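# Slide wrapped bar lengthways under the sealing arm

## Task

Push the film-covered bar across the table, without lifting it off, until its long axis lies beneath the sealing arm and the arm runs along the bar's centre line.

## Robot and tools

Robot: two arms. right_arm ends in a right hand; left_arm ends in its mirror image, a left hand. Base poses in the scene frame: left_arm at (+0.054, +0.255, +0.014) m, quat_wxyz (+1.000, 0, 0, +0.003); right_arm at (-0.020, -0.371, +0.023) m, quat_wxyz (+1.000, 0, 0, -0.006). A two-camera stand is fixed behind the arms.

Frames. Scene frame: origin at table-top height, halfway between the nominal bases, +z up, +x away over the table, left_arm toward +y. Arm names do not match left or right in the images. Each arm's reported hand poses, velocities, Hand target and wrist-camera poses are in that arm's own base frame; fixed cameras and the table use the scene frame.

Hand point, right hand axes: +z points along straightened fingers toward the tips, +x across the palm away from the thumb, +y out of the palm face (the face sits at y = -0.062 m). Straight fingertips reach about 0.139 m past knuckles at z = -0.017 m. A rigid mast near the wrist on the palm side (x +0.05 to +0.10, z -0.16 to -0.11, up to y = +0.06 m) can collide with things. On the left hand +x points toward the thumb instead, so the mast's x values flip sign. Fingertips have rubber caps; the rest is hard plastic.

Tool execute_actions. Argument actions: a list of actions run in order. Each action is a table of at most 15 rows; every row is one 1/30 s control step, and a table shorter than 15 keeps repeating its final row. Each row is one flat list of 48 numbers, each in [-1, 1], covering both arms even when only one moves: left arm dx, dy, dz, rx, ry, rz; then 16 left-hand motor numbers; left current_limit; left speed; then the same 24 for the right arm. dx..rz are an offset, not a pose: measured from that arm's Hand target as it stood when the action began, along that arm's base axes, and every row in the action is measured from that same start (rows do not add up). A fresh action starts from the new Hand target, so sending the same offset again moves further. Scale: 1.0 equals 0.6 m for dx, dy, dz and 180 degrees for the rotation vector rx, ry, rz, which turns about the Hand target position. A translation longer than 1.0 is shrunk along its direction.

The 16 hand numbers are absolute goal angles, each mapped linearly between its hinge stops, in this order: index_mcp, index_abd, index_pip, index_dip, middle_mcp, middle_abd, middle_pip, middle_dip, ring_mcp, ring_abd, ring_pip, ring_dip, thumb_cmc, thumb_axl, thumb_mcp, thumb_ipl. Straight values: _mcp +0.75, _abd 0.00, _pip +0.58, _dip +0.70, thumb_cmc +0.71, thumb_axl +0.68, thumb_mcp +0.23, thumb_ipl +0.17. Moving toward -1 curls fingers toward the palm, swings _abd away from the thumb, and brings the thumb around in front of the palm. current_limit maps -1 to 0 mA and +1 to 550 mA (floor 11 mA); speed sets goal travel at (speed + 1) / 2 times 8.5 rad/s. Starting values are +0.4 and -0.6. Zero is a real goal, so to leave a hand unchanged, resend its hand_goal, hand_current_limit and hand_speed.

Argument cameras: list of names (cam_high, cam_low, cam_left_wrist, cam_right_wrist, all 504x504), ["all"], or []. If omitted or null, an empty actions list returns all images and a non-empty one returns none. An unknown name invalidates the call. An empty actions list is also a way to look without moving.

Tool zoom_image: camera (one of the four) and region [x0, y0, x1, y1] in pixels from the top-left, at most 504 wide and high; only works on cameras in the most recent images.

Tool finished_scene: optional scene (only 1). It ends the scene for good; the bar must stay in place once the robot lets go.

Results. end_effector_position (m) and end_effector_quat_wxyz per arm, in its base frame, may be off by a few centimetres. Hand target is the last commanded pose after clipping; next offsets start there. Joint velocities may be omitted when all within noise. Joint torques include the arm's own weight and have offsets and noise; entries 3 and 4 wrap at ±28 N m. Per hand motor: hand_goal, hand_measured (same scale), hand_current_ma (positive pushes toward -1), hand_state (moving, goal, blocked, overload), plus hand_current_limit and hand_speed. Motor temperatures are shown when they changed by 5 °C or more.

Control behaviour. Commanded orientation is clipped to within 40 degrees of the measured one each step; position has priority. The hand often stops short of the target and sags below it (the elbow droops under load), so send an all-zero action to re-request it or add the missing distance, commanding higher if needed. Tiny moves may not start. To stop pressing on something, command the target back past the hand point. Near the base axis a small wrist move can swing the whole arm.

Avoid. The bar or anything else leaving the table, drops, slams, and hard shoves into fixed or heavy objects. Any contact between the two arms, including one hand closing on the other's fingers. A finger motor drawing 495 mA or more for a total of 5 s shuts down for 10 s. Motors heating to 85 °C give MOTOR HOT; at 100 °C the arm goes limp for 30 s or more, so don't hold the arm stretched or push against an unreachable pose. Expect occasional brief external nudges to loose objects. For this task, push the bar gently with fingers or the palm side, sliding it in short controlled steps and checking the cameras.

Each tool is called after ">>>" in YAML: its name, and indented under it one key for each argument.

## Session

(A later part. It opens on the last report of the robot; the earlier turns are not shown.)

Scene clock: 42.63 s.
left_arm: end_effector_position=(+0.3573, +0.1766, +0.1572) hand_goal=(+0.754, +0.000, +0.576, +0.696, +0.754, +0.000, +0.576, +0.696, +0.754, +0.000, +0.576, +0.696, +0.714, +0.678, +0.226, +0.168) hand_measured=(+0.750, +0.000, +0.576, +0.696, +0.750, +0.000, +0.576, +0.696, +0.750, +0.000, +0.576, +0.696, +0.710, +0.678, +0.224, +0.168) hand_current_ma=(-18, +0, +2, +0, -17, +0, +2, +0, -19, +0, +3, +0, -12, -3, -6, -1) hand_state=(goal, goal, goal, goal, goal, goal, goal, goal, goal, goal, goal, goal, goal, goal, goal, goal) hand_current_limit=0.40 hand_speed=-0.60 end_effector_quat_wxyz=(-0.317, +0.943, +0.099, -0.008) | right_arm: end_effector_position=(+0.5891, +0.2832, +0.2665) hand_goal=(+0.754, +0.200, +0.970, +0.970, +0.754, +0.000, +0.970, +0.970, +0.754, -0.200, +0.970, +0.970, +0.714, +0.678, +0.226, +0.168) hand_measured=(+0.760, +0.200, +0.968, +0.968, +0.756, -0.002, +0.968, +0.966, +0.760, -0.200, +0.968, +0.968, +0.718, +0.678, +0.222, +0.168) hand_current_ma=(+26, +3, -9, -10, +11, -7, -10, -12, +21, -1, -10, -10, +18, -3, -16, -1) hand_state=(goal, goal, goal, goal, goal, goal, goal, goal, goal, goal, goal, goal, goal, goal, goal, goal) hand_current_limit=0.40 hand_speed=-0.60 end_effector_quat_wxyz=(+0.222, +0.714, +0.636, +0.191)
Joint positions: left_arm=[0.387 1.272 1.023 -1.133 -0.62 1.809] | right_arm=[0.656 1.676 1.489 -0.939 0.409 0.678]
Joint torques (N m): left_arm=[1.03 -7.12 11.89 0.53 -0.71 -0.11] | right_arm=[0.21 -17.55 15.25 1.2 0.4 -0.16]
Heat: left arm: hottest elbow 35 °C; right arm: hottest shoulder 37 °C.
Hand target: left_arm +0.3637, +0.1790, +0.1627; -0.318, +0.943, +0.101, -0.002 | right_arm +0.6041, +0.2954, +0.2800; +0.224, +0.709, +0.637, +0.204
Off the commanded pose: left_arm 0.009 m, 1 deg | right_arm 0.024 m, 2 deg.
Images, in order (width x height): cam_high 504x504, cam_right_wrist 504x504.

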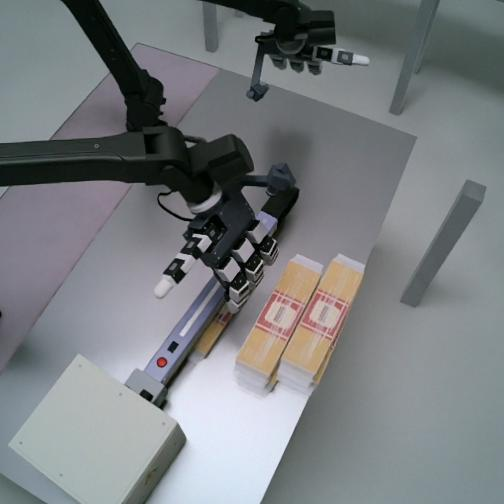

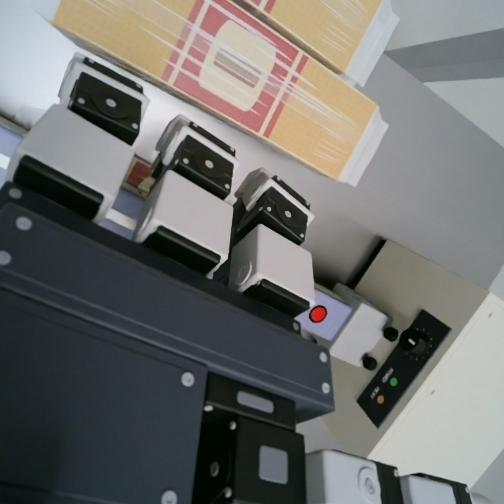

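>>> execute_actions:
  actions:
    - [[0,0,0,0,0,0,0.754,0,0.576,0.696,0.754,0,0.576,0.696,0.754,0,0.576,0.696,0.714,0.678,0.226,0.168,0.4,-0.6,-0.01,0,-0.075,0,0,0,0.754,0.2,0.97,0.97,0.754,0,0.97,0.97,0.754,-0.2,0.97,0.97,0.714,0.678,0.226,0.168,0.4,-0.6]]
  cameras: ["cam_high", "cam_right_wrist"]

Scene clock: 43.83 s.
left_arm: end_effector_position=(+0.3573, +0.1766, +0.1572) hand_goal=(+0.754, +0.000, +0.576, +0.696, +0.754, +0.000, +0.576, +0.696, +0.754, +0.000, +0.576, +0.696, +0.714, +0.678, +0.226, +0.168) hand_measured=(+0.750, +0.000, +0.576, +0.696, +0.750, +0.000, +0.576, +0.696, +0.750, +0.000, +0.576, +0.696, +0.710, +0.678, +0.224, +0.168) hand_current_ma=(-18, +0, +2, +0, -17, +0, +2, +0, -19, +0, +3, +0, -12, -3, -6, -1) hand_state=(goal, goal, goal, goal, goal, goal, goal, goal, goal, goal, goal, goal, goal, goal, goal, goal) hand_current_limit=0.40 hand_speed=-0.60 end_effector_quat_wxyz=(-0.317, +0.943, +0.099, -0.008) | right_arm: end_effector_position=(+0.5963, +0.2888, +0.2497) hand_goal=(+0.754, +0.200, +0.970, +0.970, +0.754, +0.000, +0.970, +0.970, +0.754, -0.200, +0.970, +0.970, +0.714, +0.678, +0.226, +0.168) hand_measured=(+0.760, +0.200, +0.968, +0.968, +0.756, -0.002, +0.968, +0.966, +0.760, -0.200, +0.968, +0.968, +0.718, +0.678, +0.222, +0.168) hand_current_ma=(+26, +3, -9, -10, +11, -7, -10, -12, +21, -1, -10, -10, +18, -3, -16, -1) hand_state=(goal, goal, goal, goal, goal, goal, goal, goal, goal, goal, goal, goal, goal, goal, goal, goal) hand_current_limit=0.40 hand_speed=-0.60 end_effector_quat_wxyz=(+0.224, +0.713, +0.630, +0.211)
Joint positions: left_arm=[0.387 1.272 1.023 -1.133 -0.62 1.809] | right_arm=[0.656 1.695 1.453 -0.843 0.409 0.677]
Joint torques (N m): left_arm=[1.08 -7.12 11.9 0.5 -0.71 -0.12] | right_arm=[0.73 -18.2 9.51 1.74 0.49 -0.09]
Heat: left arm: hottest elbow 35 °C; right arm: hottest shoulder 37 °C.
Hand target: left_arm +0.3637, +0.1790, +0.1627; -0.318, +0.943, +0.101, -0.002 | right_arm +0.5981, +0.2953, +0.2348; +0.224, +0.709, +0.637, +0.204
Off the commanded pose: left_arm 0.009 m, 1 deg | right_arm 0.016 m, 1 deg.
Images, in order (width x height): cam_high 504x504, cam_right_wrist 504x504.

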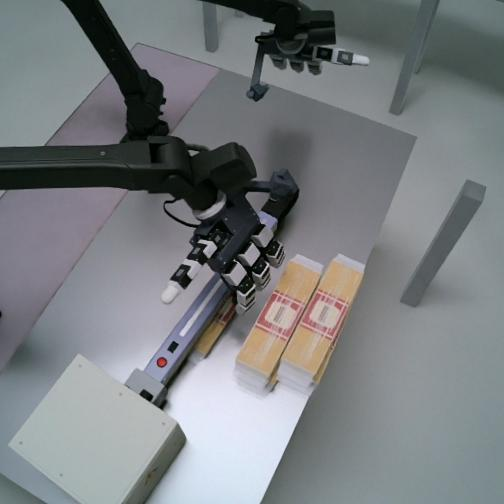

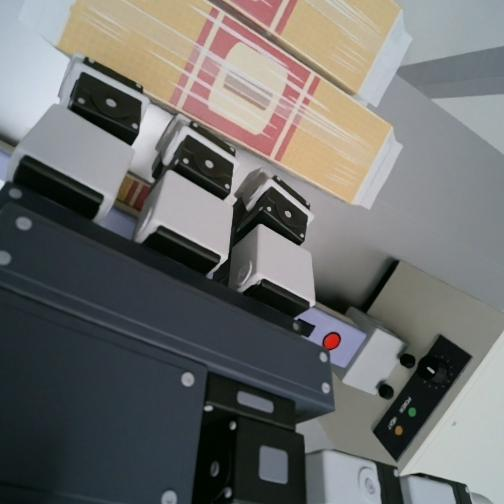

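>>> execute_actions:
  actions:
    - [[0,0,0,0,0,0,0.754,0,0.576,0.696,0.754,0,0.576,0.696,0.754,0,0.576,0.696,0.714,0.678,0.226,0.168,0.4,-0.6,-0.018,-0.012,-0.07,0,0,0,0.754,0.2,0.97,0.97,0.754,0,0.97,0.97,0.754,-0.2,0.97,0.97,0.714,0.678,0.226,0.168,0.4,-0.6]]
  cameras: ["cam_high"]

Scene clock: 44.73 s.
left_arm: end_effector_position=(+0.3573, +0.1766, +0.1572) hand_goal=(+0.754, +0.000, +0.576, +0.696, +0.754, +0.000, +0.576, +0.696, +0.754, +0.000, +0.576, +0.696, +0.714, +0.678, +0.226, +0.168) hand_measured=(+0.750, +0.000, +0.576, +0.696, +0.750, +0.000, +0.576, +0.696, +0.750, +0.000, +0.576, +0.696, +0.710, +0.678, +0.224, +0.168) hand_current_ma=(-18, +0, +2, +0, -17, +0, +2, +0, -19, +0, +3, +0, -12, -3, -6, -1) hand_state=(goal, goal, goal, goal, goal, goal, goal, goal, goal, goal, goal, goal, goal, goal, goal, goal) hand_current_limit=0.40 hand_speed=-0.60 end_effector_quat_wxyz=(-0.317, +0.943, +0.099, -0.008) | right_arm: end_effector_position=(+0.5868, +0.2818, +0.2017) hand_goal=(+0.754, +0.200, +0.970, +0.970, +0.754, +0.000, +0.970, +0.970, +0.754, -0.200, +0.970, +0.970, +0.714, +0.678, +0.226, +0.168) hand_measured=(+0.760, +0.200, +0.968, +0.968, +0.756, -0.002, +0.968, +0.966, +0.758, -0.200, +0.968, +0.968, +0.718, +0.678, +0.222, +0.168) hand_current_ma=(+25, +3, -9, -10, +11, -7, -10, -12, +21, -1, -10, -10, +18, -3, -16, -1) hand_state=(goal, goal, goal, goal, goal, goal, goal, goal, goal, goal, goal, goal, goal, goal, goal, goal) hand_current_limit=0.40 hand_speed=-0.60 end_effector_quat_wxyz=(+0.223, +0.713, +0.631, +0.206)
Joint positions: left_arm=[0.387 1.272 1.023 -1.133 -0.62 1.809] | right_arm=[0.656 1.705 1.34 -0.729 0.409 0.677]
Joint torques (N m): left_arm=[1.08 -7.12 11.9 0.49 -0.7 -0.12] | right_arm=[0.85 -18.55 9.48 1.87 0.53 -0.07]
Heat: left arm: hottest elbow 35 °C; right arm: hottest shoulder 37 °C.
Hand target: left_arm +0.3637, +0.1790, +0.1627; -0.318, +0.943, +0.101, -0.002 | right_arm +0.5873, +0.2882, +0.1929; +0.224, +0.709, +0.637, +0.204
Off the commanded pose: left_arm 0.009 m, 1 deg | right_arm 0.011 m, 1 deg.
Images, in order (width x height): cam_high 504x504.

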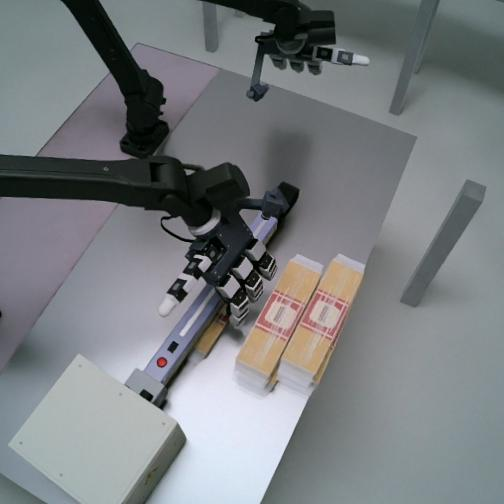

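>>> execute_actions:
  actions:
    - [[0,0,0,0,0,0,0.754,0,0.576,0.696,0.754,0,0.576,0.696,0.754,0,0.576,0.696,0.714,0.678,0.226,0.168,0.4,-0.6,-0.004,-0.025,-0.055,0,0,0.006,0.754,0.2,0.97,0.97,0.754,0,0.97,0.97,0.754,-0.2,0.97,0.97,0.714,0.678,0.226,0.168,0.4,-0.6]]
  cameras: ["cam_high", "cam_low", "cam_right_wrist"]

Scene clock: 46.03 s.
left_arm: end_effector_position=(+0.3573, +0.1766, +0.1572) hand_goal=(+0.754, +0.000, +0.576, +0.696, +0.754, +0.000, +0.576, +0.696, +0.754, +0.000, +0.576, +0.696, +0.714, +0.678, +0.226, +0.168) hand_measured=(+0.750, +0.000, +0.576, +0.696, +0.750, +0.000, +0.576, +0.696, +0.750, +0.000, +0.576, +0.696, +0.710, +0.678, +0.224, +0.168) hand_current_ma=(-18, +0, +2, +0, -17, +0, +2, +0, -19, +0, +3, +0, -12, -3, -6, -1) hand_state=(goal, goal, goal, goal, goal, goal, goal, goal, goal, goal, goal, goal, goal, goal, goal, goal) hand_current_limit=0.40 hand_speed=-0.60 end_effector_quat_wxyz=(-0.317, +0.943, +0.099, -0.008) | right_arm: end_effector_position=(+0.5812, +0.2739, +0.1701) hand_goal=(+0.754, +0.200, +0.970, +0.970, +0.754, +0.000, +0.970, +0.970, +0.754, -0.200, +0.970, +0.970, +0.714, +0.678, +0.226, +0.168) hand_measured=(+0.760, +0.200, +0.968, +0.968, +0.756, -0.002, +0.968, +0.966, +0.758, -0.200, +0.968, +0.968, +0.718, +0.678, +0.222, +0.168) hand_current_ma=(+25, +3, -9, -10, +11, -7, -10, -12, +21, -1, -10, -10, +18, -3, -16, -1) hand_state=(goal, goal, goal, goal, goal, goal, goal, goal, goal, goal, goal, goal, goal, goal, goal, goal) hand_current_limit=0.40 hand_speed=-0.60 end_effector_quat_wxyz=(+0.221, +0.706, +0.639, +0.211)
Joint positions: left_arm=[0.387 1.272 1.023 -1.133 -0.62 1.809] | right_arm=[0.646 1.706 1.247 -0.617 0.393 0.645]
Joint torques (N m): left_arm=[1.14 -7.12 11.92 0.49 -0.71 -0.12] | right_arm=[-0.32 -17.85 9.07 1.81 0.38 -0.17]
Heat: left arm: hottest elbow 35 °C; right arm: hottest shoulder 37 °C.
Hand target: left_arm +0.3637, +0.1790, +0.1627; -0.318, +0.943, +0.101, -0.002 | right_arm +0.5849, +0.2732, +0.1599; +0.222, +0.703, +0.644, +0.206
Off the commanded pose: left_arm 0.009 m, 1 deg | right_arm 0.011 m, 1 deg.
Images, in order (width x height): cam_high 504x504, cam_low 504x504, cam_right_wrist 504x504.

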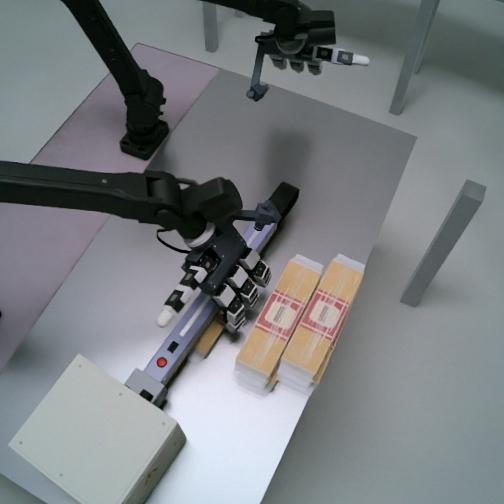

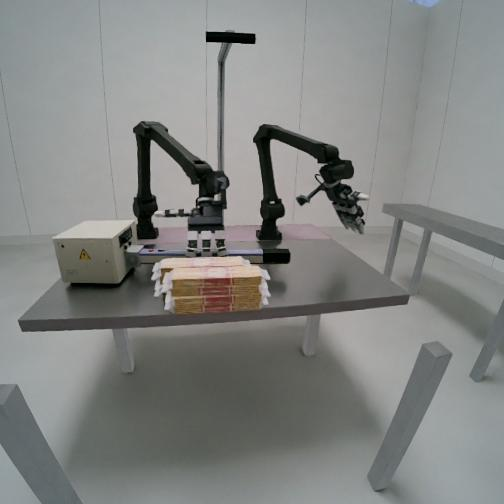

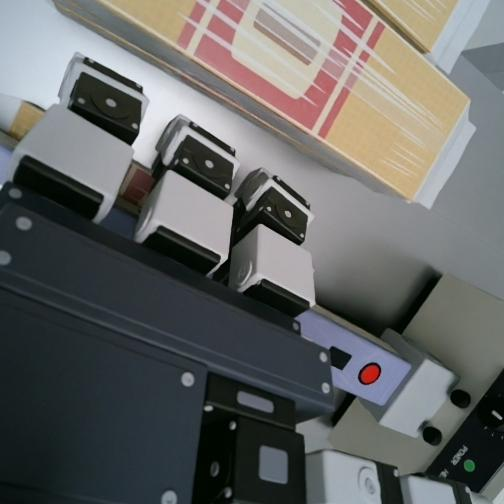

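>>> execute_actions:
  actions:
    - [[0,0,0,0,0,0,0.754,0,0.576,0.696,0.754,0,0.576,0.696,0.754,0,0.576,0.696,0.714,0.678,0.226,0.168,0.4,-0.6,0.01,-0.01,-0.045,0,0,0,0.754,0.2,0.97,0.97,0.754,0,0.97,0.97,0.754,-0.2,0.97,0.97,0.714,0.678,0.226,0.168,0.4,-0.6]]
  cameras: ["cam_high", "cam_low"]

Scene clock: 47.00 s.
left_arm: end_effector_position=(+0.3573, +0.1766, +0.1572) hand_goal=(+0.754, +0.000, +0.576, +0.696, +0.754, +0.000, +0.576, +0.696, +0.754, +0.000, +0.576, +0.696, +0.714, +0.678, +0.226, +0.168) hand_measured=(+0.750, +0.000, +0.576, +0.696, +0.750, +0.000, +0.576, +0.696, +0.750, +0.000, +0.576, +0.696, +0.710, +0.678, +0.224, +0.168) hand_current_ma=(-18, +0, +2, +0, -17, +0, +2, +0, -19, +0, +3, +0, -12, -3, -6, -1) hand_state=(goal, goal, goal, goal, goal, goal, goal, goal, goal, goal, goal, goal, goal, goal, goal, goal) hand_current_limit=0.40 hand_speed=-0.60 end_effector_quat_wxyz=(-0.317, +0.943, +0.099, -0.008) | right_arm: end_effector_position=(+0.5879, +0.2678, +0.1461) hand_goal=(+0.754, +0.200, +0.970, +0.970, +0.754, +0.000, +0.970, +0.970, +0.754, -0.200, +0.970, +0.970, +0.714, +0.678, +0.226, +0.168) hand_measured=(+0.760, +0.200, +0.968, +0.968, +0.756, -0.002, +0.968, +0.966, +0.758, -0.200, +0.968, +0.968, +0.718, +0.678, +0.222, +0.168) hand_current_ma=(+25, +3, -9, -10, +11, -7, -10, -12, +21, -1, -10, -10, +18, -3, -16, -1) hand_state=(goal, goal, goal, goal, goal, goal, goal, goal, goal, goal, goal, goal, goal, goal, goal, goal) hand_current_limit=0.40 hand_speed=-0.60 end_effector_quat_wxyz=(+0.221, +0.706, +0.638, +0.214)
Joint positions: left_arm=[0.387 1.272 1.023 -1.133 -0.62 1.809] | right_arm=[0.629 1.738 1.217 -0.544 0.385 0.63]
Joint torques (N m): left_arm=[1.08 -7.24 11.88 0.53 -0.71 -0.11] | right_arm=[-0.21 -17.73 8.81 1.78 0.38 -0.16]
Heat: left arm: hottest elbow 35 °C; right arm: hottest shoulder 37 °C.
Hand target: left_arm +0.3637, +0.1790, +0.1627; -0.318, +0.943, +0.101, -0.002 | right_arm +0.5909, +0.2673, +0.1332; +0.222, +0.703, +0.644, +0.207
Off the commanded pose: left_arm 0.009 m, 1 deg | right_arm 0.014 m, 1 deg.
Images, in order (width x height): cam_high 504x504, cam_low 504x504.

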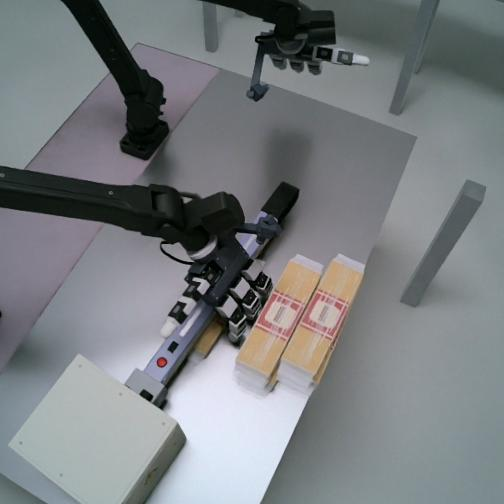

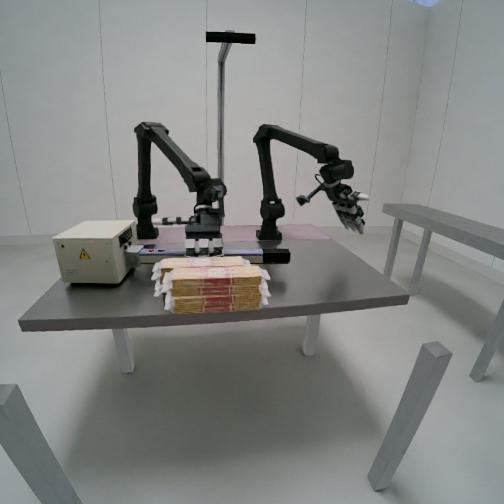

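>>> zoom_image:
  camera: "cam_high"
  region: [150, 220, 350, 400]

>>> zoom_image:
  camera: "cam_low"
  region: [130, 200, 310, 320]

Scaled by 2.520.

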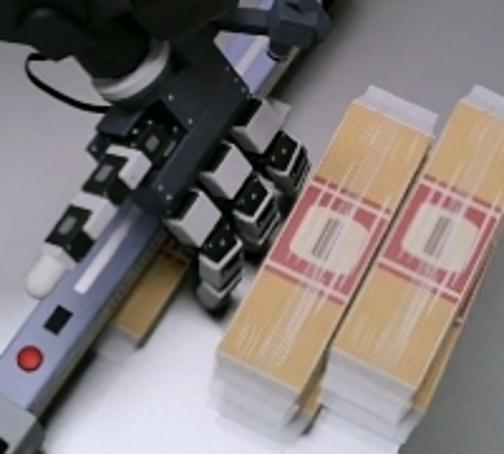

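Scaled by 2.800.

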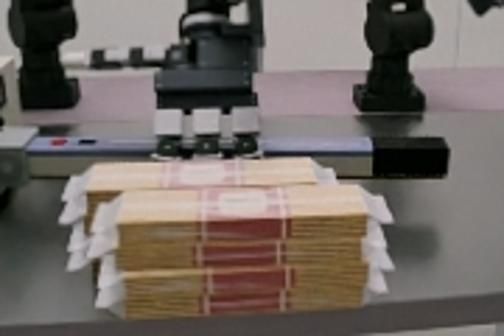

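>>> execute_actions:
  actions:
    - [[0,0,0,0,0,0,0.754,0,0.576,0.696,0.754,0,0.576,0.696,0.754,0,0.576,0.696,0.714,0.678,0.226,0.168,0.4,-0.6,-0.006,0,-0.016,0,0,0,0.754,0.2,0.97,0.97,0.754,0,0.97,0.97,0.754,-0.2,0.97,0.97,0.714,0.678,0.226,0.168,0.4,-0.6]]
  cameras: ["cam_high"]

Scene clock: 47.97 s.
left_arm: end_effector_position=(+0.3573, +0.1766, +0.1572) hand_goal=(+0.754, +0.000, +0.576, +0.696, +0.754, +0.000, +0.576, +0.696, +0.754, +0.000, +0.576, +0.696, +0.714, +0.678, +0.226, +0.168) hand_measured=(+0.750, +0.000, +0.576, +0.696, +0.750, +0.000, +0.576, +0.696, +0.750, +0.000, +0.576, +0.696, +0.710, +0.678, +0.224, +0.168) hand_current_ma=(-18, +0, +2, +0, -17, +0, +2, +0, -19, +0, +3, +0, -12, -3, -6, -1) hand_state=(goal, goal, goal, goal, goal, goal, goal, goal, goal, goal, goal, goal, goal, goal, goal, goal) hand_current_limit=0.40 hand_speed=-0.60 end_effector_quat_wxyz=(-0.317, +0.943, +0.099, -0.008) | right_arm: end_effector_position=(+0.5865, +0.2667, +0.1409) hand_goal=(+0.754, +0.200, +0.970, +0.970, +0.754, +0.000, +0.970, +0.970, +0.754, -0.200, +0.970, +0.970, +0.714, +0.678, +0.226, +0.168) hand_measured=(+0.760, +0.200, +0.968, +0.968, +0.756, -0.002, +0.968, +0.966, +0.758, -0.200, +0.968, +0.968, +0.718, +0.678, +0.222, +0.168) hand_current_ma=(+25, +3, -9, -10, +11, -7, -10, -12, +21, -1, -10, -10, +18, -3, -16, -1) hand_state=(goal, goal, goal, goal, goal, goal, goal, goal, goal, goal, goal, goal, goal, goal, goal, goal) hand_current_limit=0.40 hand_speed=-0.60 end_effector_quat_wxyz=(+0.222, +0.706, +0.637, +0.217)
Joint positions: left_arm=[0.387 1.272 1.023 -1.133 -0.62 1.809] | right_arm=[0.629 1.74 1.201 -0.519 0.385 0.629]
Joint torques (N m): left_arm=[1.2 -7.12 11.9 0.49 -0.72 -0.11] | right_arm=[0.15 -17.2 8.39 1.81 0.45 -0.12]
Heat: left arm: hottest elbow 35 °C; right arm: hottest shoulder 37 °C.
Hand target: left_arm +0.3637, +0.1790, +0.1627; -0.318, +0.943, +0.101, -0.002 | right_arm +0.5873, +0.2673, +0.1233; +0.222, +0.703, +0.644, +0.206
Off the commanded pose: left_arm 0.009 m, 1 deg | right_arm 0.017 m, 1 deg.
Images, in order (width x height): cam_high 504x504.

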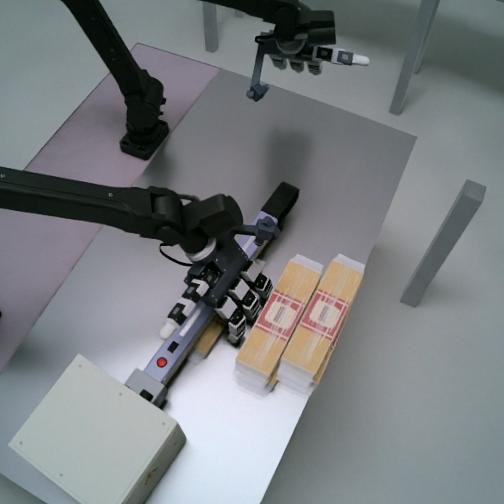

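>>> execute_actions:
  actions:
    - [[0,0,0,0,0,0,0.754,0,0.576,0.696,0.754,0,0.576,0.696,0.754,0,0.576,0.696,0.714,0.678,0.226,0.168,0.4,-0.6,-0.025,0,0.01,0,0,0,0.754,0.2,0.97,0.97,0.754,0,0.97,0.97,0.754,-0.2,0.97,0.97,0.714,0.678,0.226,0.168,0.4,-0.6]]
  cameras: ["cam_high"]

>>> zoom_image:
  camera: "cam_high"
  region: [150, 220, 350, 400]

Scene clock: 53.10 s.
left_arm: end_effector_position=(+0.3573, +0.1766, +0.1572) hand_goal=(+0.754, +0.000, +0.576, +0.696, +0.754, +0.000, +0.576, +0.696, +0.754, +0.000, +0.576, +0.696, +0.714, +0.678, +0.226, +0.168) hand_measured=(+0.750, +0.000, +0.576, +0.696, +0.750, +0.000, +0.576, +0.696, +0.750, +0.000, +0.576, +0.696, +0.710, +0.678, +0.224, +0.168) hand_current_ma=(-18, +0, +2, +0, -17, +0, +2, +0, -19, +0, +3, +0, -12, -3, -6, -1) hand_state=(goal, goal, goal, goal, goal, goal, goal, goal, goal, goal, goal, goal, goal, goal, goal, goal) hand_current_limit=0.40 hand_speed=-0.60 end_effector_quat_wxyz=(-0.317, +0.943, +0.099, -0.008) | right_arm: end_effector_position=(+0.5810, +0.2670, +0.1373) hand_goal=(+0.754, +0.200, +0.970, +0.970, +0.754, +0.000, +0.970, +0.970, +0.754, -0.200, +0.970, +0.970, +0.714, +0.678, +0.226, +0.168) hand_measured=(+0.744, +0.196, +0.966, +0.970, +0.746, +0.000, +0.968, +0.968, +0.758, -0.200, +0.968, +0.968, +0.718, +0.678, +0.222, +0.168) hand_current_ma=(-42, -15, -14, +0, -33, -1, -11, -10, +21, -1, -10, -10, +19, -3, -16, -1) hand_state=(goal, goal, goal, goal, goal, goal, goal, goal, goal, goal, goal, goal, goal, goal, goal, goal) hand_current_limit=0.40 hand_speed=-0.60 end_effector_quat_wxyz=(+0.226, +0.704, +0.639, +0.213)
Joint positions: left_arm=[0.387 1.272 1.023 -1.133 -0.62 1.809] | right_arm=[0.637 1.738 1.187 -0.515 0.397 0.629]
Joint torques (N m): left_arm=[1.08 -7.12 11.93 0.5 -0.71 -0.11] | right_arm=[1.03 -20.07 6.99 1.22 0.3 0.04]
Heat: left arm: hottest elbow 35 °C; right arm: hottest shoulder 37 °C.
Hand target: left_arm +0.3637, +0.1790, +0.1627; -0.318, +0.943, +0.101, -0.002 | right_arm +0.5722, +0.2673, +0.1294; +0.222, +0.703, +0.644, +0.206
Off the commanded pose: left_arm 0.009 m, 1 deg | right_arm 0.012 m, 1 deg.
Images, in order (width x height): cam_high 504x504.

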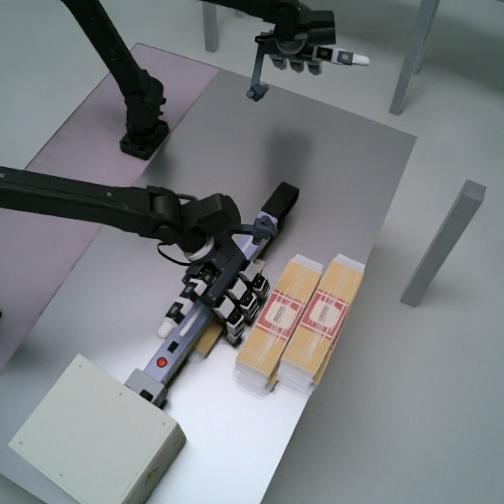

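Scaled by 2.520.

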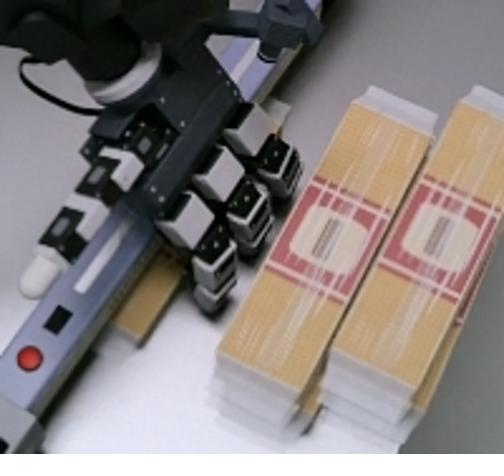

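>>> execute_actions:
  actions:
    - [[0,0,0,0,0,0,0.754,0,0.576,0.696,0.754,0,0.576,0.696,0.754,0,0.576,0.696,0.714,0.678,0.226,0.168,0.4,-0.6,-0.015,0,0.012,0,0,0,0.754,0.2,0.97,0.97,0.754,0,0.97,0.97,0.754,-0.2,0.97,0.97,0.714,0.678,0.226,0.168,0.4,-0.6]]
  cameras: ["cam_high", "cam_right_wrist"]

>>> zoom_image:
  camera: "cam_high"
  region: [150, 220, 350, 400]

Scene clock: 54.03 s.
left_arm: end_effector_position=(+0.3573, +0.1766, +0.1572) hand_goal=(+0.754, +0.000, +0.576, +0.696, +0.754, +0.000, +0.576, +0.696, +0.754, +0.000, +0.576, +0.696, +0.714, +0.678, +0.226, +0.168) hand_measured=(+0.750, +0.000, +0.576, +0.696, +0.750, +0.000, +0.576, +0.696, +0.750, +0.000, +0.576, +0.696, +0.710, +0.678, +0.224, +0.168) hand_current_ma=(-18, +0, +2, +0, -17, +0, +2, +0, -19, +0, +3, +0, -12, -3, -6, -1) hand_state=(goal, goal, goal, goal, goal, goal, goal, goal, goal, goal, goal, goal, goal, goal, goal, goal) hand_current_limit=0.40 hand_speed=-0.60 end_effector_quat_wxyz=(-0.317, +0.943, +0.099, -0.008) | right_arm: end_effector_position=(+0.5765, +0.2647, +0.1409) hand_goal=(+0.754, +0.200, +0.970, +0.970, +0.754, +0.000, +0.970, +0.970, +0.754, -0.200, +0.970, +0.970, +0.714, +0.678, +0.226, +0.168) hand_measured=(+0.744, +0.196, +0.968, +0.970, +0.750, +0.000, +0.966, +0.968, +0.754, -0.200, +0.968, +0.968, +0.720, +0.678, +0.222, +0.168) hand_current_ma=(-46, -13, -10, -1, -20, -2, -12, -10, +2, -1, -9, -10, +22, -3, -16, -1) hand_state=(goal, goal, goal, goal, goal, goal, goal, goal, goal, goal, goal, goal, goal, goal, goal, goal) hand_current_limit=0.40 hand_speed=-0.60 end_effector_quat_wxyz=(+0.228, +0.703, +0.639, +0.214)
Joint positions: left_arm=[0.387 1.272 1.023 -1.133 -0.62 1.809] | right_arm=[0.639 1.722 1.173 -0.515 0.401 0.63]
Joint torques (N m): left_arm=[1.14 -7.18 11.88 0.5 -0.71 -0.11] | right_arm=[1.61 -20.42 7.1 0.69 0.35 0.15]
Heat: left arm: hottest elbow 36 °C; right arm: hottest shoulder 37 °C.
Hand target: left_arm +0.3637, +0.1790, +0.1627; -0.318, +0.943, +0.101, -0.002 | right_arm +0.5633, +0.2672, +0.1365; +0.222, +0.703, +0.644, +0.206
Off the commanded pose: left_arm 0.009 m, 1 deg | right_arm 0.014 m, 1 deg.
Images, in order (width x height): cam_high 504x504, cam_right_wrist 504x504.

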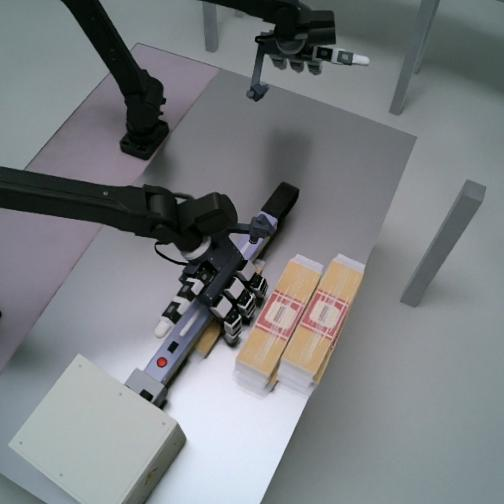

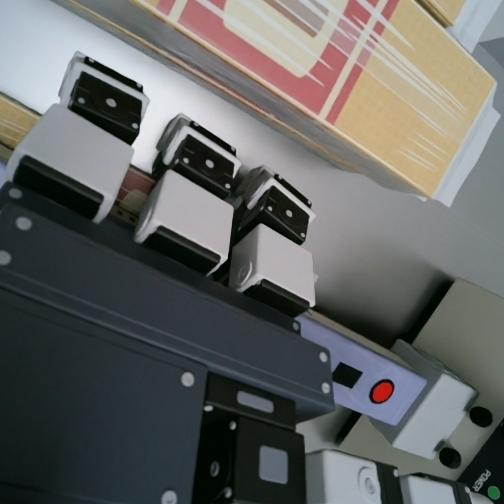

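Scaled by 2.520.

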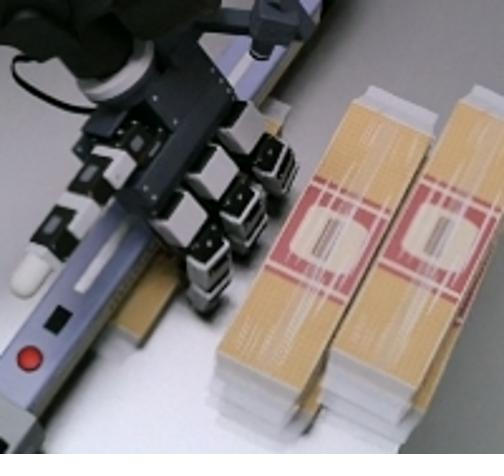

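>>> zoom_image:
  camera: "cam_high"
  region: [180, 290, 260, 370]

>>> zoom_image:
  camera: "cam_high"
  region: [230, 220, 310, 300]

Scaled by 6.300.

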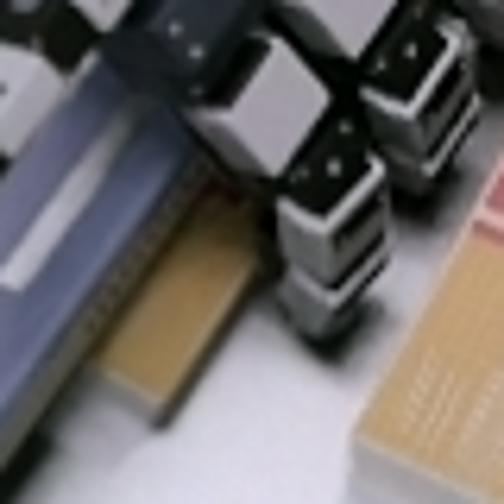

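Scaled by 6.300.

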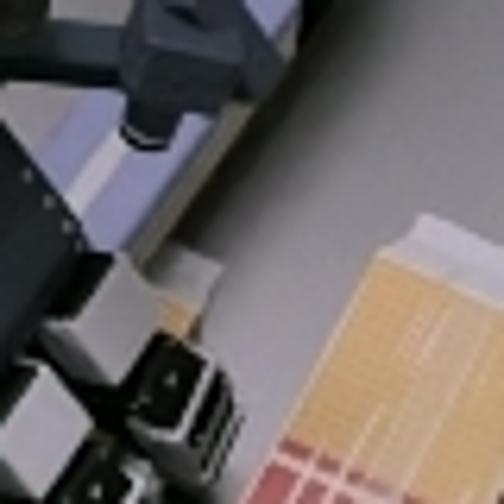

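>>> execute_actions:
  actions:
    - [[0,0,0,0,0,0,0.754,0,0.576,0.696,0.754,0,0.576,0.696,0.754,0,0.576,0.696,0.714,0.678,0.226,0.168,0.4,-0.6,-0.012,0,0.015,0,0,0,0.754,0.2,0.97,0.97,0.754,0,0.97,0.97,0.754,-0.2,0.97,0.97,0.714,0.678,0.226,0.168,0.4,-0.6]]
  cameras: ["cam_high"]

>>> zoom_image:
  camera: "cam_high"
  region: [180, 290, 260, 370]

Scene clock: 55.93 s.
left_arm: end_effector_position=(+0.3573, +0.1766, +0.1572) hand_goal=(+0.754, +0.000, +0.576, +0.696, +0.754, +0.000, +0.576, +0.696, +0.754, +0.000, +0.576, +0.696, +0.714, +0.678, +0.226, +0.168) hand_measured=(+0.750, +0.000, +0.576, +0.696, +0.750, +0.000, +0.576, +0.696, +0.750, +0.000, +0.576, +0.696, +0.710, +0.678, +0.224, +0.168) hand_current_ma=(-18, +0, +2, +0, -17, +0, +2, +0, -19, +0, +3, +0, -12, -3, -6, -1) hand_state=(goal, goal, goal, goal, goal, goal, goal, goal, goal, goal, goal, goal, goal, goal, goal, goal) hand_current_limit=0.40 hand_speed=-0.60 end_effector_quat_wxyz=(-0.317, +0.943, +0.099, -0.008) | right_arm: end_effector_position=(+0.5693, +0.2648, +0.1511) hand_goal=(+0.754, +0.200, +0.970, +0.970, +0.754, +0.000, +0.970, +0.970, +0.754, -0.200, +0.970, +0.970, +0.714, +0.678, +0.226, +0.168) hand_measured=(+0.746, +0.196, +0.968, +0.970, +0.750, +0.000, +0.966, +0.968, +0.752, -0.200, +0.968, +0.968, +0.720, +0.678, +0.222, +0.168) hand_current_ma=(-32, -13, -10, -1, -20, -2, -12, -10, -7, -1, -9, -10, +22, -3, -16, -1) hand_state=(goal, goal, goal, goal, goal, goal, goal, goal, goal, goal, goal, goal, goal, goal, goal, goal) hand_current_limit=0.40 hand_speed=-0.60 end_effector_quat_wxyz=(+0.229, +0.702, +0.639, +0.215)
Joint positions: left_arm=[0.387 1.272 1.023 -1.133 -0.62 1.809] | right_arm=[0.648 1.695 1.165 -0.534 0.407 0.635]
Joint torques (N m): left_arm=[1.08 -7.12 11.88 0.46 -0.71 -0.12] | right_arm=[1.79 -19.78 7.38 0.58 0.31 0.2]
Heat: left arm: hottest elbow 36 °C; right arm: hottest shoulder 37 °C.
Hand target: left_arm +0.3637, +0.1790, +0.1627; -0.318, +0.943, +0.101, -0.002 | right_arm +0.5561, +0.2673, +0.1457; +0.222, +0.703, +0.644, +0.207
Off the commanded pose: left_arm 0.009 m, 1 deg | right_arm 0.015 m, 1 deg.
Images, in order (width x height): cam_high 504x504.

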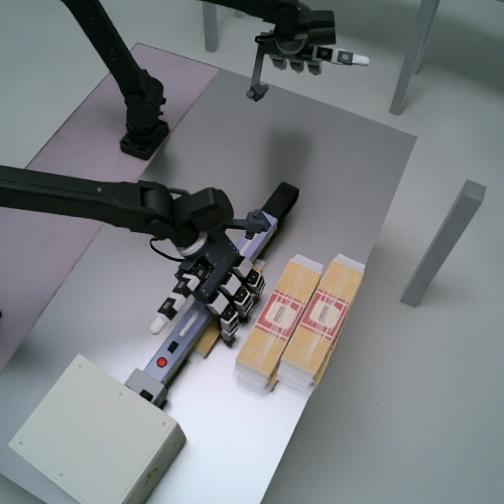

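Scaled by 6.300.

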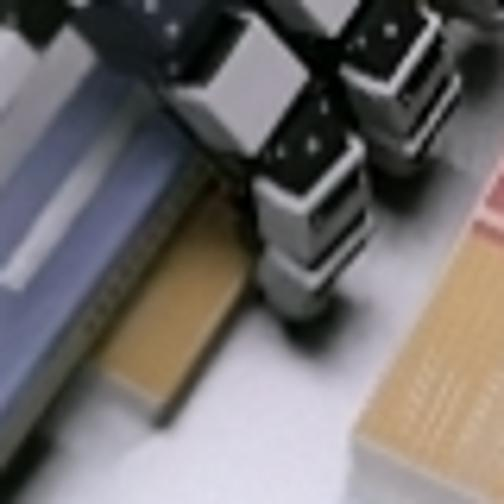

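>>> execute_actions:
  actions:
    - [[0,0,0,0,0,0,0.754,0,0.576,0.696,0.754,0,0.576,0.696,0.754,0,0.576,0.696,0.714,0.678,0.226,0.168,0.4,-0.6,-0.02,0,-0.007,0,0,0,0.754,0.2,0.97,0.97,0.754,0,0.97,0.97,0.754,-0.2,0.97,0.97,0.714,0.678,0.226,0.168,0.4,-0.6]]
  cameras: ["cam_high"]

>>> zoom_image:
  camera: "cam_high"
  region: [180, 290, 260, 370]

Scene clock: 56.97 s.
left_arm: end_effector_position=(+0.3573, +0.1766, +0.1572) hand_goal=(+0.754, +0.000, +0.576, +0.696, +0.754, +0.000, +0.576, +0.696, +0.754, +0.000, +0.576, +0.696, +0.714, +0.678, +0.226, +0.168) hand_measured=(+0.750, +0.000, +0.576, +0.696, +0.750, +0.000, +0.576, +0.696, +0.750, +0.000, +0.576, +0.696, +0.710, +0.678, +0.224, +0.168) hand_current_ma=(-18, +0, +2, +0, -17, +0, +2, +0, -19, +0, +3, +0, -12, -3, -6, -1) hand_state=(goal, goal, goal, goal, goal, goal, goal, goal, goal, goal, goal, goal, goal, goal, goal, goal) hand_current_limit=0.40 hand_speed=-0.60 end_effector_quat_wxyz=(-0.317, +0.943, +0.099, -0.008) | right_arm: end_effector_position=(+0.5619, +0.2621, +0.1570) hand_goal=(+0.754, +0.200, +0.970, +0.970, +0.754, +0.000, +0.970, +0.970, +0.754, -0.200, +0.970, +0.970, +0.714, +0.678, +0.226, +0.168) hand_measured=(+0.740, +0.196, +0.968, +0.970, +0.746, +0.000, +0.968, +0.968, +0.750, -0.200, +0.968, +0.968, +0.720, +0.678, +0.222, +0.168) hand_current_ma=(-63, -13, -10, -1, -38, -2, -11, -10, -16, -1, -9, -10, +22, -3, -16, -1) hand_state=(goal, goal, goal, goal, goal, goal, goal, goal, goal, goal, goal, goal, goal, goal, goal, goal) hand_current_limit=0.40 hand_speed=-0.60 end_effector_quat_wxyz=(+0.233, +0.703, +0.635, +0.219)
Joint positions: left_arm=[0.387 1.272 1.023 -1.133 -0.62 1.809] | right_arm=[0.655 1.671 1.144 -0.529 0.419 0.644]
Joint torques (N m): left_arm=[1.2 -7.12 11.88 0.5 -0.71 -0.12] | right_arm=[2.26 -18.67 6.38 0.76 0.09 0.25]
Heat: left arm: hottest elbow 36 °C; right arm: hottest shoulder 37 °C.
Hand target: left_arm +0.3637, +0.1790, +0.1627; -0.318, +0.943, +0.101, -0.002 | right_arm +0.5441, +0.2672, +0.1413; +0.222, +0.703, +0.644, +0.206
Off the commanded pose: left_arm 0.009 m, 1 deg | right_arm 0.024 m, 2 deg.
Images, in order (width x height): cam_high 504x504.

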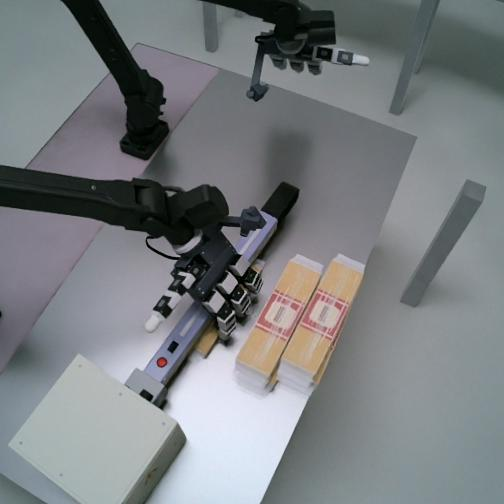

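Scaled by 6.300.

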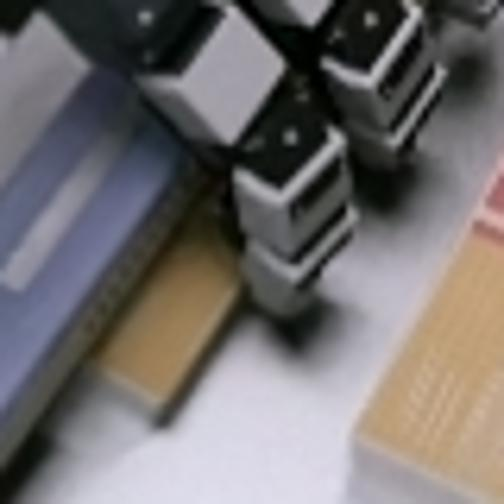

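>>> execute_actions:
  actions:
    - [[0,0,0,0,0,0,0.754,0,0.576,0.696,0.754,0,0.576,0.696,0.754,0,0.576,0.696,0.714,0.678,0.226,0.168,0.4,-0.6,0.045,0,-0.012,0,0,0,0.754,0.2,0.97,0.97,0.754,0,0.97,0.97,0.754,-0.2,0.97,0.97,0.714,0.678,0.226,0.168,0.4,-0.6]]
  cameras: ["cam_high"]

>>> zoom_image:
  camera: "cam_high"
  region: [180, 290, 260, 370]

Scene clock: 58.33 s.
left_arm: end_effector_position=(+0.3573, +0.1766, +0.1572) hand_goal=(+0.754, +0.000, +0.576, +0.696, +0.754, +0.000, +0.576, +0.696, +0.754, +0.000, +0.576, +0.696, +0.714, +0.678, +0.226, +0.168) hand_measured=(+0.750, +0.000, +0.576, +0.696, +0.750, +0.000, +0.576, +0.696, +0.750, +0.000, +0.576, +0.696, +0.710, +0.678, +0.224, +0.168) hand_current_ma=(-18, +0, +2, +0, -17, +0, +2, +0, -19, +0, +3, +0, -12, -3, -6, -1) hand_state=(goal, goal, goal, goal, goal, goal, goal, goal, goal, goal, goal, goal, goal, goal, goal, goal) hand_current_limit=0.40 hand_speed=-0.60 end_effector_quat_wxyz=(-0.317, +0.943, +0.099, -0.008) | right_arm: end_effector_position=(+0.5650, +0.2604, +0.1539) hand_goal=(+0.754, +0.200, +0.970, +0.970, +0.754, +0.000, +0.970, +0.970, +0.754, -0.200, +0.970, +0.970, +0.714, +0.678, +0.226, +0.168) hand_measured=(+0.740, +0.196, +0.968, +0.970, +0.748, +0.000, +0.968, +0.968, +0.754, -0.200, +0.968, +0.968, +0.720, +0.678, +0.222, +0.168) hand_current_ma=(-63, -13, -10, -1, -25, -2, -11, -10, +3, -1, -9, -10, +22, -3, -16, -1) hand_state=(goal, goal, goal, goal, goal, goal, goal, goal, goal, goal, goal, goal, goal, goal, goal, goal) hand_current_limit=0.40 hand_speed=-0.60 end_effector_quat_wxyz=(+0.228, +0.704, +0.635, +0.221)
Joint positions: left_arm=[0.387 1.272 1.023 -1.133 -0.62 1.809] | right_arm=[0.646 1.676 1.144 -0.521 0.405 0.64]
Joint torques (N m): left_arm=[1.2 -7.12 11.9 0.49 -0.71 -0.12] | right_arm=[0.32 -14.39 10.91 1.07 0.04 -0.05]
Heat: left arm: hottest elbow 36 °C; right arm: hottest shoulder 37 °C.
Hand target: left_arm +0.3637, +0.1790, +0.1627; -0.318, +0.943, +0.101, -0.002 | right_arm +0.5710, +0.2673, +0.1341; +0.222, +0.703, +0.644, +0.206
Off the commanded pose: left_arm 0.009 m, 1 deg | right_arm 0.022 m, 2 deg.
Images, in order (width x height): cam_high 504x504.

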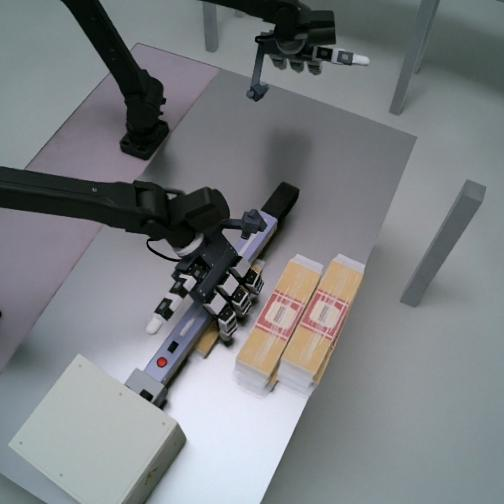

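Scaled by 6.300.

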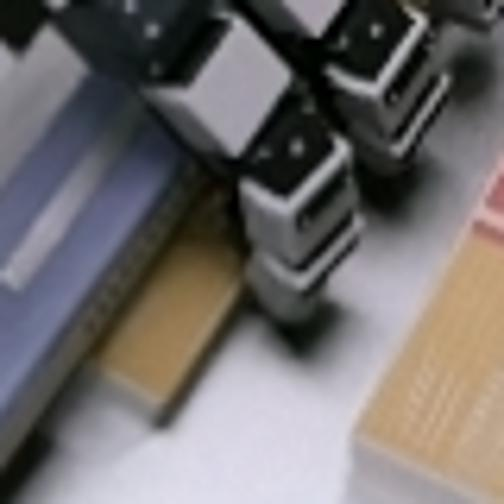

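>>> execute_actions:
  actions:
    - [[0,0,0,0,0,0,0.754,0,0.576,0.696,0.754,0,0.576,0.696,0.754,0,0.576,0.696,0.714,0.678,0.226,0.168,0.4,-0.6,0.01,0,-0.015,0,0,0,0.754,0.2,0.97,0.97,0.754,0,0.97,0.97,0.754,-0.2,0.97,0.97,0.714,0.678,0.226,0.168,0.4,-0.6]]
  cameras: ["cam_high"]

>>> zoom_image:
  camera: "cam_high"
  region: [180, 290, 260, 370]

Scene clock: 59.63 s.
left_arm: end_effector_position=(+0.3573, +0.1766, +0.1572) hand_goal=(+0.754, +0.000, +0.576, +0.696, +0.754, +0.000, +0.576, +0.696, +0.754, +0.000, +0.576, +0.696, +0.714, +0.678, +0.226, +0.168) hand_measured=(+0.750, +0.000, +0.576, +0.696, +0.750, +0.000, +0.576, +0.696, +0.750, +0.000, +0.576, +0.696, +0.710, +0.678, +0.224, +0.168) hand_current_ma=(-18, +0, +2, +0, -17, +0, +2, +0, -19, +0, +3, +0, -12, -3, -6, -1) hand_state=(goal, goal, goal, goal, goal, goal, goal, goal, goal, goal, goal, goal, goal, goal, goal, goal) hand_current_limit=0.40 hand_speed=-0.60 end_effector_quat_wxyz=(-0.317, +0.943, +0.099, -0.008) | right_arm: end_effector_position=(+0.5714, +0.2587, +0.1452) hand_goal=(+0.754, +0.200, +0.970, +0.970, +0.754, +0.000, +0.970, +0.970, +0.754, -0.200, +0.970, +0.970, +0.714, +0.678, +0.226, +0.168) hand_measured=(+0.740, +0.196, +0.968, +0.970, +0.750, +0.000, +0.968, +0.968, +0.754, -0.200, +0.968, +0.968, +0.720, +0.678, +0.222, +0.168) hand_current_ma=(-63, -13, -10, -1, -16, -2, -11, -10, +4, -1, -9, -10, +22, -3, -16, -1) hand_state=(goal, goal, goal, goal, goal, goal, goal, goal, goal, goal, goal, goal, goal, goal, goal, goal) hand_current_limit=0.40 hand_speed=-0.60 end_effector_quat_wxyz=(+0.229, +0.704, +0.635, +0.220)
Joint positions: left_arm=[0.387 1.272 1.023 -1.133 -0.62 1.809] | right_arm=[0.637 1.698 1.146 -0.499 0.403 0.631]
Joint torques (N m): left_arm=[1.08 -7.12 11.88 0.49 -0.71 -0.11] | right_arm=[0.5 -14.62 11.04 1.09 -0.03 -0.02]
Heat: left arm: hottest elbow 36 °C; right arm: hottest shoulder 37 °C.
Hand target: left_arm +0.3637, +0.1790, +0.1627; -0.318, +0.943, +0.101, -0.002 | right_arm +0.5771, +0.2672, +0.1253; +0.222, +0.703, +0.644, +0.206
Off the commanded pose: left_arm 0.009 m, 1 deg | right_arm 0.023 m, 2 deg.
Images, in order (width x height): cam_high 504x504.

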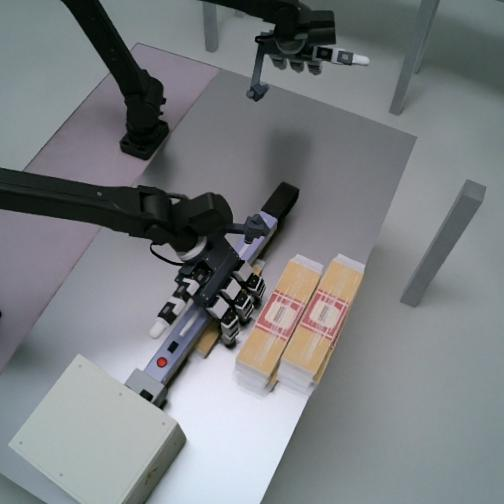

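Scaled by 6.300.

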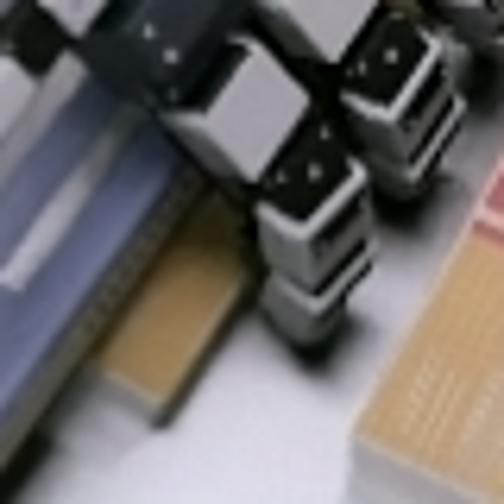

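>>> execute_actions:
  actions:
    - [[0,0,0,0,0,0,0.754,0,0.576,0.696,0.754,0,0.576,0.696,0.754,0,0.576,0.696,0.714,0.678,0.226,0.168,0.4,-0.6,0,0,0,0,0,0,0.85,0.2,0.97,0.97,0.85,0,0.97,0.97,0.85,-0.2,0.97,0.97,0.714,0.678,0.226,0.168,0.4,-0.97]]
    - [[0,0,0,0,0,0,0.754,0,0.576,0.696,0.754,0,0.576,0.696,0.754,0,0.576,0.696,0.714,0.678,0.226,0.168,0.4,-0.6,0,0,0,0,0,0,0.85,0.2,0.97,0.97,0.85,0,0.97,0.97,0.85,-0.2,0.97,0.97,0.714,0.678,0.226,0.168,0.4,-0.97]]
  cameras: ["cam_high"]

>>> zoom_image:
  camera: "cam_high"
  region: [180, 290, 260, 370]

Scene clock: 61.60 s.
left_arm: end_effector_position=(+0.3573, +0.1766, +0.1572) hand_goal=(+0.754, +0.000, +0.576, +0.696, +0.754, +0.000, +0.576, +0.696, +0.754, +0.000, +0.576, +0.696, +0.714, +0.678, +0.226, +0.168) hand_measured=(+0.750, +0.000, +0.576, +0.696, +0.750, +0.000, +0.576, +0.696, +0.750, +0.000, +0.576, +0.696, +0.710, +0.678, +0.224, +0.168) hand_current_ma=(-18, +0, +2, +0, -17, +0, +2, +0, -19, +0, +3, +0, -12, -3, -6, -1) hand_state=(goal, goal, goal, goal, goal, goal, goal, goal, goal, goal, goal, goal, goal, goal, goal, goal) hand_current_limit=0.40 hand_speed=-0.60 end_effector_quat_wxyz=(-0.317, +0.943, +0.099, -0.008) | right_arm: end_effector_position=(+0.5751, +0.2574, +0.1449) hand_goal=(+0.850, +0.200, +0.970, +0.970, +0.850, +0.000, +0.970, +0.970, +0.850, -0.200, +0.970, +0.970, +0.714, +0.678, +0.226, +0.168) hand_measured=(+0.816, +0.196, +0.968, +0.970, +0.830, +0.000, +0.968, +0.968, +0.844, -0.200, +0.968, +0.968, +0.720, +0.678, +0.222, +0.168) hand_current_ma=(-164, -13, -10, -1, -89, -2, -11, -10, -25, -1, -9, -10, +22, -3, -16, -1) hand_state=(blocked, goal, goal, goal, goal, goal, goal, goal, goal, goal, goal, goal, goal, goal, goal, goal) hand_current_limit=0.40 hand_speed=-0.97 end_effector_quat_wxyz=(+0.230, +0.706, +0.632, +0.222)
Joint positions: left_arm=[0.387 1.272 1.023 -1.133 -0.62 1.809] | right_arm=[0.631 1.704 1.151 -0.49 0.403 0.631]
Joint torques (N m): left_arm=[1.08 -7.18 11.89 0.51 -0.71 -0.12] | right_arm=[0.79 -15.15 10.67 0.77 -0.05 -0.02]
Heat: left arm: hottest elbow 36 °C; right arm: hottest shoulder 37 °C.
Hand target: left_arm +0.3637, +0.1790, +0.1627; -0.318, +0.943, +0.101, -0.002 | right_arm +0.5772, +0.2672, +0.1252; +0.222, +0.703, +0.644, +0.206
Off the commanded pose: left_arm 0.009 m, 1 deg | right_arm 0.022 m, 2 deg.
Images, in order (width x height): cam_high 504x504.

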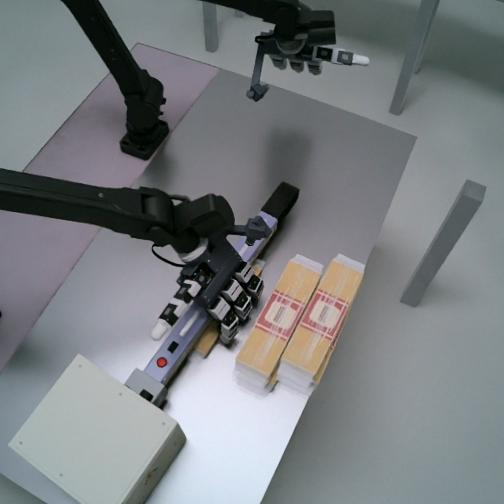

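Scaled by 6.300.

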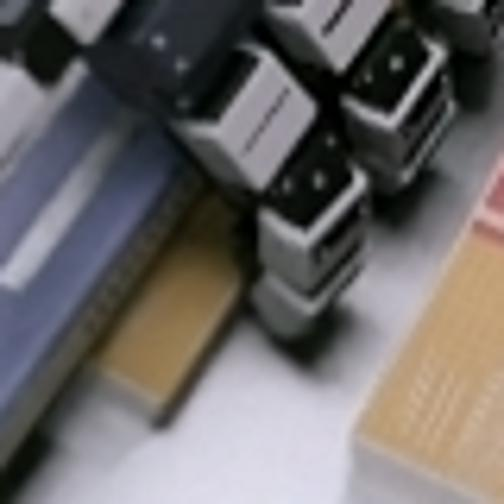

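>>> execute_actions:
  actions:
    - [[0,0,0,0,0,0,0.754,0,0.576,0.696,0.754,0,0.576,0.696,0.754,0,0.576,0.696,0.714,0.678,0.226,0.168,0.4,-0.6,0,0,0,0,0,0,0.89,0.2,0.97,0.97,0.89,0,0.97,0.97,0.89,-0.2,0.97,0.97,0.714,0.678,0.226,0.168,0.4,-0.97]]
  cameras: ["cam_high"]

>>> zoom_image:
  camera: "cam_high"
  region: [180, 290, 260, 370]

Scene clock: 62.67 s.
left_arm: end_effector_position=(+0.3573, +0.1766, +0.1572) hand_goal=(+0.754, +0.000, +0.576, +0.696, +0.754, +0.000, +0.576, +0.696, +0.754, +0.000, +0.576, +0.696, +0.714, +0.678, +0.226, +0.168) hand_measured=(+0.750, +0.000, +0.576, +0.696, +0.750, +0.000, +0.576, +0.696, +0.750, +0.000, +0.576, +0.696, +0.710, +0.678, +0.224, +0.168) hand_current_ma=(-18, +0, +2, +0, -17, +0, +2, +0, -19, +0, +3, +0, -12, -3, -6, -1) hand_state=(goal, goal, goal, goal, goal, goal, goal, goal, goal, goal, goal, goal, goal, goal, goal, goal) hand_current_limit=0.40 hand_speed=-0.60 end_effector_quat_wxyz=(-0.317, +0.943, +0.099, -0.008) | right_arm: end_effector_position=(+0.5761, +0.2567, +0.1454) hand_goal=(+0.890, +0.200, +0.970, +0.970, +0.890, +0.000, +0.970, +0.970, +0.890, -0.200, +0.970, +0.970, +0.714, +0.678, +0.226, +0.168) hand_measured=(+0.848, +0.196, +0.968, +0.970, +0.864, +0.000, +0.968, +0.968, +0.876, -0.200, +0.966, +0.968, +0.720, +0.678, +0.222, +0.168) hand_current_ma=(-204, -13, -10, -1, -120, -2, -11, -10, -67, -1, -16, -10, +22, -3, -16, -1) hand_state=(blocked, goal, goal, goal, blocked, goal, goal, goal, goal, goal, goal, goal, goal, goal, goal, goal) hand_current_limit=0.40 hand_speed=-0.97 end_effector_quat_wxyz=(+0.231, +0.706, +0.631, +0.224)
Joint positions: left_arm=[0.387 1.272 1.023 -1.133 -0.62 1.809] | right_arm=[0.629 1.704 1.151 -0.486 0.403 0.631]
Joint torques (N m): left_arm=[1.14 -7.12 11.9 0.5 -0.71 -0.11] | right_arm=[1.14 -15.38 10.66 0.65 -0.04 -0.01]
Heat: left arm: hottest elbow 36 °C; right arm: hottest shoulder 37 °C.
Hand target: left_arm +0.3637, +0.1790, +0.1627; -0.318, +0.943, +0.101, -0.002 | right_arm +0.5771, +0.2673, +0.1254; +0.222, +0.703, +0.644, +0.206
Off the commanded pose: left_arm 0.009 m, 1 deg | right_arm 0.023 m, 3 deg.
Images, in order (width x height): cam_high 504x504.

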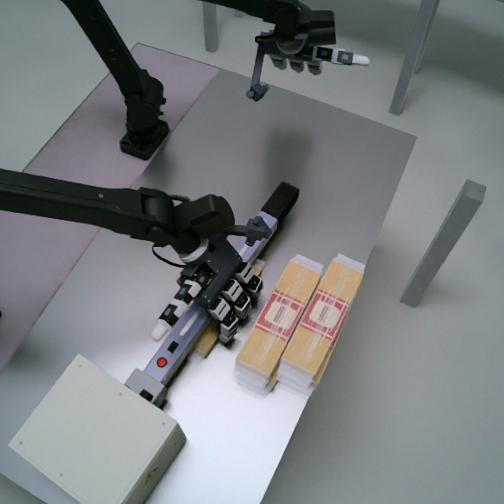

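Scaled by 6.300.

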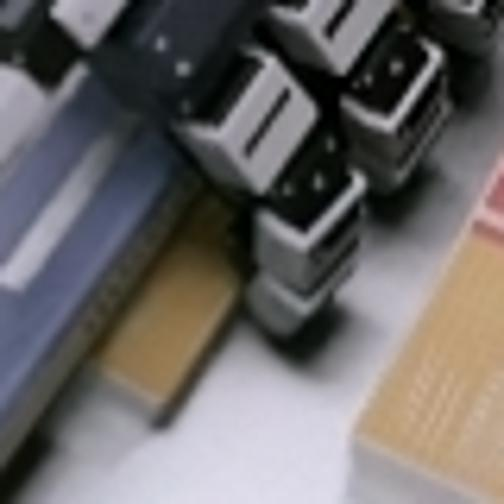

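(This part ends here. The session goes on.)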